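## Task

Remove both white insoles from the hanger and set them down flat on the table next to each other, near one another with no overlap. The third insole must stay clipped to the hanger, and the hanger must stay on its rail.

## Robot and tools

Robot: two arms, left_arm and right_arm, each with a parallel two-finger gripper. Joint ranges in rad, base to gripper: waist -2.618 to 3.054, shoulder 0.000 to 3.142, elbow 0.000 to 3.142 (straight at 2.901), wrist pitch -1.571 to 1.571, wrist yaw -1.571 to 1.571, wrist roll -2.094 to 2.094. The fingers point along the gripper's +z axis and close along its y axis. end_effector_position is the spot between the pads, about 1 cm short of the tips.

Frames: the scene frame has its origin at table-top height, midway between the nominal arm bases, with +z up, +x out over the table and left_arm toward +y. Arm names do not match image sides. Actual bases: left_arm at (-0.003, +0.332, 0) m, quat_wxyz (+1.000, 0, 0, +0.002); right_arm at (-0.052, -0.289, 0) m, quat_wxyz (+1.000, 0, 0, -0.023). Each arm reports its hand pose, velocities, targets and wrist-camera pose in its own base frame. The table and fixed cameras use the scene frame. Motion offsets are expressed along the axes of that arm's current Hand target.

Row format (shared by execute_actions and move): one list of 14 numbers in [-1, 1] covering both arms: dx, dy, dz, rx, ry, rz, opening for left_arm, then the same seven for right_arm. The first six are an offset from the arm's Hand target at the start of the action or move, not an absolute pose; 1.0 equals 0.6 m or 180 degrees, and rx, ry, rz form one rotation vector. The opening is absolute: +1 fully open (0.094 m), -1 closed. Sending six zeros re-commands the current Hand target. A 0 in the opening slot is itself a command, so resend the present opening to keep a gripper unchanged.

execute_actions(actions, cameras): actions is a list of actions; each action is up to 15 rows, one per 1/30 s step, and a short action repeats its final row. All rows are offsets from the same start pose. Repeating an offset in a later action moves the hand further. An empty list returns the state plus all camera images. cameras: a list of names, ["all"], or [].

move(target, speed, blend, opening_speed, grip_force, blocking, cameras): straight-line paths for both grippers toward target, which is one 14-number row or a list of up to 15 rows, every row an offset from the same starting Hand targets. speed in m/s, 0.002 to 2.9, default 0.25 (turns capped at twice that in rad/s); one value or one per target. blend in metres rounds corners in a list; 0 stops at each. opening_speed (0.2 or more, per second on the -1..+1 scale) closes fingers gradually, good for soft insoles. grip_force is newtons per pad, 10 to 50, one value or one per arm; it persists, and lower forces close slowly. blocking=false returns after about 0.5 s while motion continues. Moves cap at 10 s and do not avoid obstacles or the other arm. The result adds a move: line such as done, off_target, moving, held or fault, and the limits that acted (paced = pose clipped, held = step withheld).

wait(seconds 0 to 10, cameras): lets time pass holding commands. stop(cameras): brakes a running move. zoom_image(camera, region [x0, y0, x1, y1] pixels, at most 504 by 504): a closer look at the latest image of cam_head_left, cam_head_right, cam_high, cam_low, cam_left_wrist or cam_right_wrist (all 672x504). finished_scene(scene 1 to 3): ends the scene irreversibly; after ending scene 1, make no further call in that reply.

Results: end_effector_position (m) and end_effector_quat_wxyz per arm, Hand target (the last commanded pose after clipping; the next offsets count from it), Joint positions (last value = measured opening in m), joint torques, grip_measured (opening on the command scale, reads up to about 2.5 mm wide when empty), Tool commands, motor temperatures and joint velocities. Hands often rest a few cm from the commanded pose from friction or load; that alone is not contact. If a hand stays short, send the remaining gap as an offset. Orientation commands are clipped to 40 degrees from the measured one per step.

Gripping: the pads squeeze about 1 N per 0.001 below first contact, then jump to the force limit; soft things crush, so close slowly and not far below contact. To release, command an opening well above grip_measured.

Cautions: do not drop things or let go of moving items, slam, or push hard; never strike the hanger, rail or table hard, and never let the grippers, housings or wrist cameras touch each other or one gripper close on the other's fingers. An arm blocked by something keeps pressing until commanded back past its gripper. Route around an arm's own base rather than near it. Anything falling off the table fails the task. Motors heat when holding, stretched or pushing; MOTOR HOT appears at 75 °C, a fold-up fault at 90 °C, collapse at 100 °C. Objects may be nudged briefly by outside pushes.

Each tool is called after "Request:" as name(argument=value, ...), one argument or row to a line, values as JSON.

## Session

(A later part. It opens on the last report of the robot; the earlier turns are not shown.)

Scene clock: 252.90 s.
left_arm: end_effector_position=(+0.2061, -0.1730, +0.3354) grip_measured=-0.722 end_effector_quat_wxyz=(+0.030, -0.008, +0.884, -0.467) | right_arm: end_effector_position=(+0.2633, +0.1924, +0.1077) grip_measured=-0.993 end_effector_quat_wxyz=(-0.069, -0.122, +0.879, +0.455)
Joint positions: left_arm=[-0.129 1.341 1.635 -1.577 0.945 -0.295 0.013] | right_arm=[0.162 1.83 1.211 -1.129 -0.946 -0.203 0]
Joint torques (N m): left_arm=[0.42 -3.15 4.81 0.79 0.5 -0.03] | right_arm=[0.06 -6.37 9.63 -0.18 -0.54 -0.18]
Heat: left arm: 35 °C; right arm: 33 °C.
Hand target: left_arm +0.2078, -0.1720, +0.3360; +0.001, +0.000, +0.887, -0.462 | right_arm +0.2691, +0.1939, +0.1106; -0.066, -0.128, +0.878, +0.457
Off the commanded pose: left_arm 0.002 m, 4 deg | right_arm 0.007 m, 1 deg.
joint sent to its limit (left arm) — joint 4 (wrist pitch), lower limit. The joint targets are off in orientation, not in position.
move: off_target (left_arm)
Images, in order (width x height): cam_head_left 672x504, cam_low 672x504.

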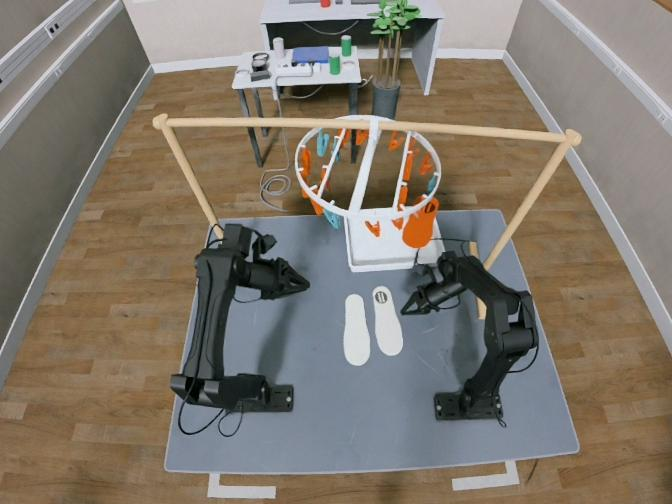

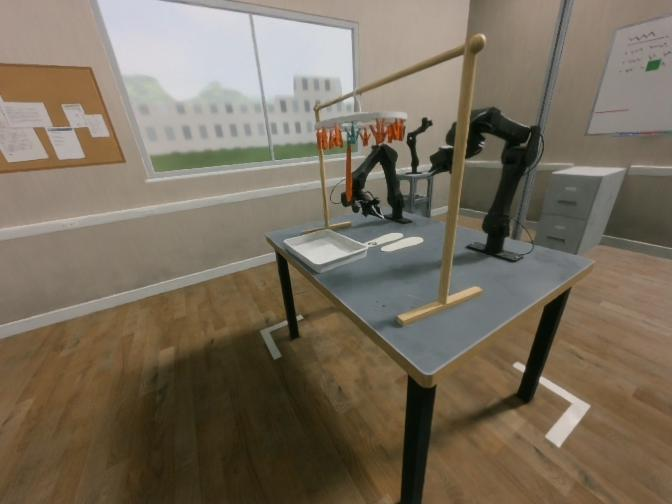

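Request:
move(
  target=[
    [0,0,0,0,0,0,-0.72,-0.035,-0.0395,0.0745,0,0,0,-1],
    [0,0,0,0,0,0,-0.72,-0.035,-0.130,0.1377,0,0,0,-1],
    [0,0,0,0,0,0,-0.72,-0.0425,-0.113,0.161,0,0,0,-1],
    [0,0,0,0,0,0,-0.72,-0.0425,-0.004,0.0845,0,0,0,-1],
    [0,0,0,0,0,0,-0.72,0,0,0,0,0,0,-1],
  ],
  speed=[0.2,0.07,0.06,0.2,0.3],
  blend=[0.005,0,0,0.02,0],
  cameras=["cam_head_left"],
)

Request:
zoom_image(
  camera="cam_head_left",
  region=[330, 280, 410, 370],
)

Scene clock: 267.53 s.
left_arm: end_effector_position=(+0.2061, -0.1730, +0.3354) grip_measured=-0.722 end_effector_quat_wxyz=(+0.030, -0.008, +0.884, -0.467) | right_arm: end_effector_position=(+0.2631, +0.1929, +0.1028) grip_measured=-0.993 end_effector_quat_wxyz=(-0.078, -0.118, +0.879, +0.455)
Joint positions: left_arm=[-0.129 1.341 1.635 -1.577 0.945 -0.295 0.013] | right_arm=[0.164 1.85 1.213 -1.129 -0.947 -0.203 0]
Joint torques (N m): left_arm=[0.4 -3.21 4.81 0.82 0.49 -0.01] | right_arm=[-0.05 -7.98 9.42 -0.19 -0.52 -0.17]
Heat: left arm: 35 °C; right arm: 32 °C.
Hand target: left_arm +0.2078, -0.1720, +0.3360; +0.001, +0.000, +0.887, -0.462 | right_arm +0.2691, +0.1939, +0.1106; -0.066, -0.128, +0.878, +0.457
Off the commanded pose: left_arm 0.002 m, 4 deg | right_arm 0.010 m, 2 deg.
joint sent to its limit (left arm) — joint 4 (wrist pitch), lower limit. The joint targets are off in orientation, not in position.
move: off_target (left_arm)
Images, in order (width x height): cam_head_left 672x504.

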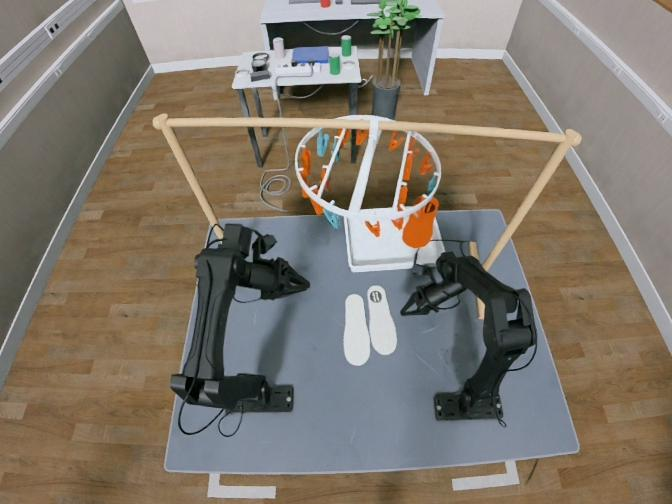

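Scaled by 5.600.

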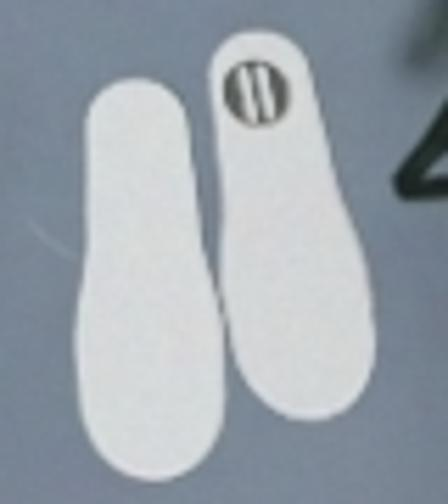

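Request:
finished_scene(
  scene=3,
)

The scene is finished: the task was done.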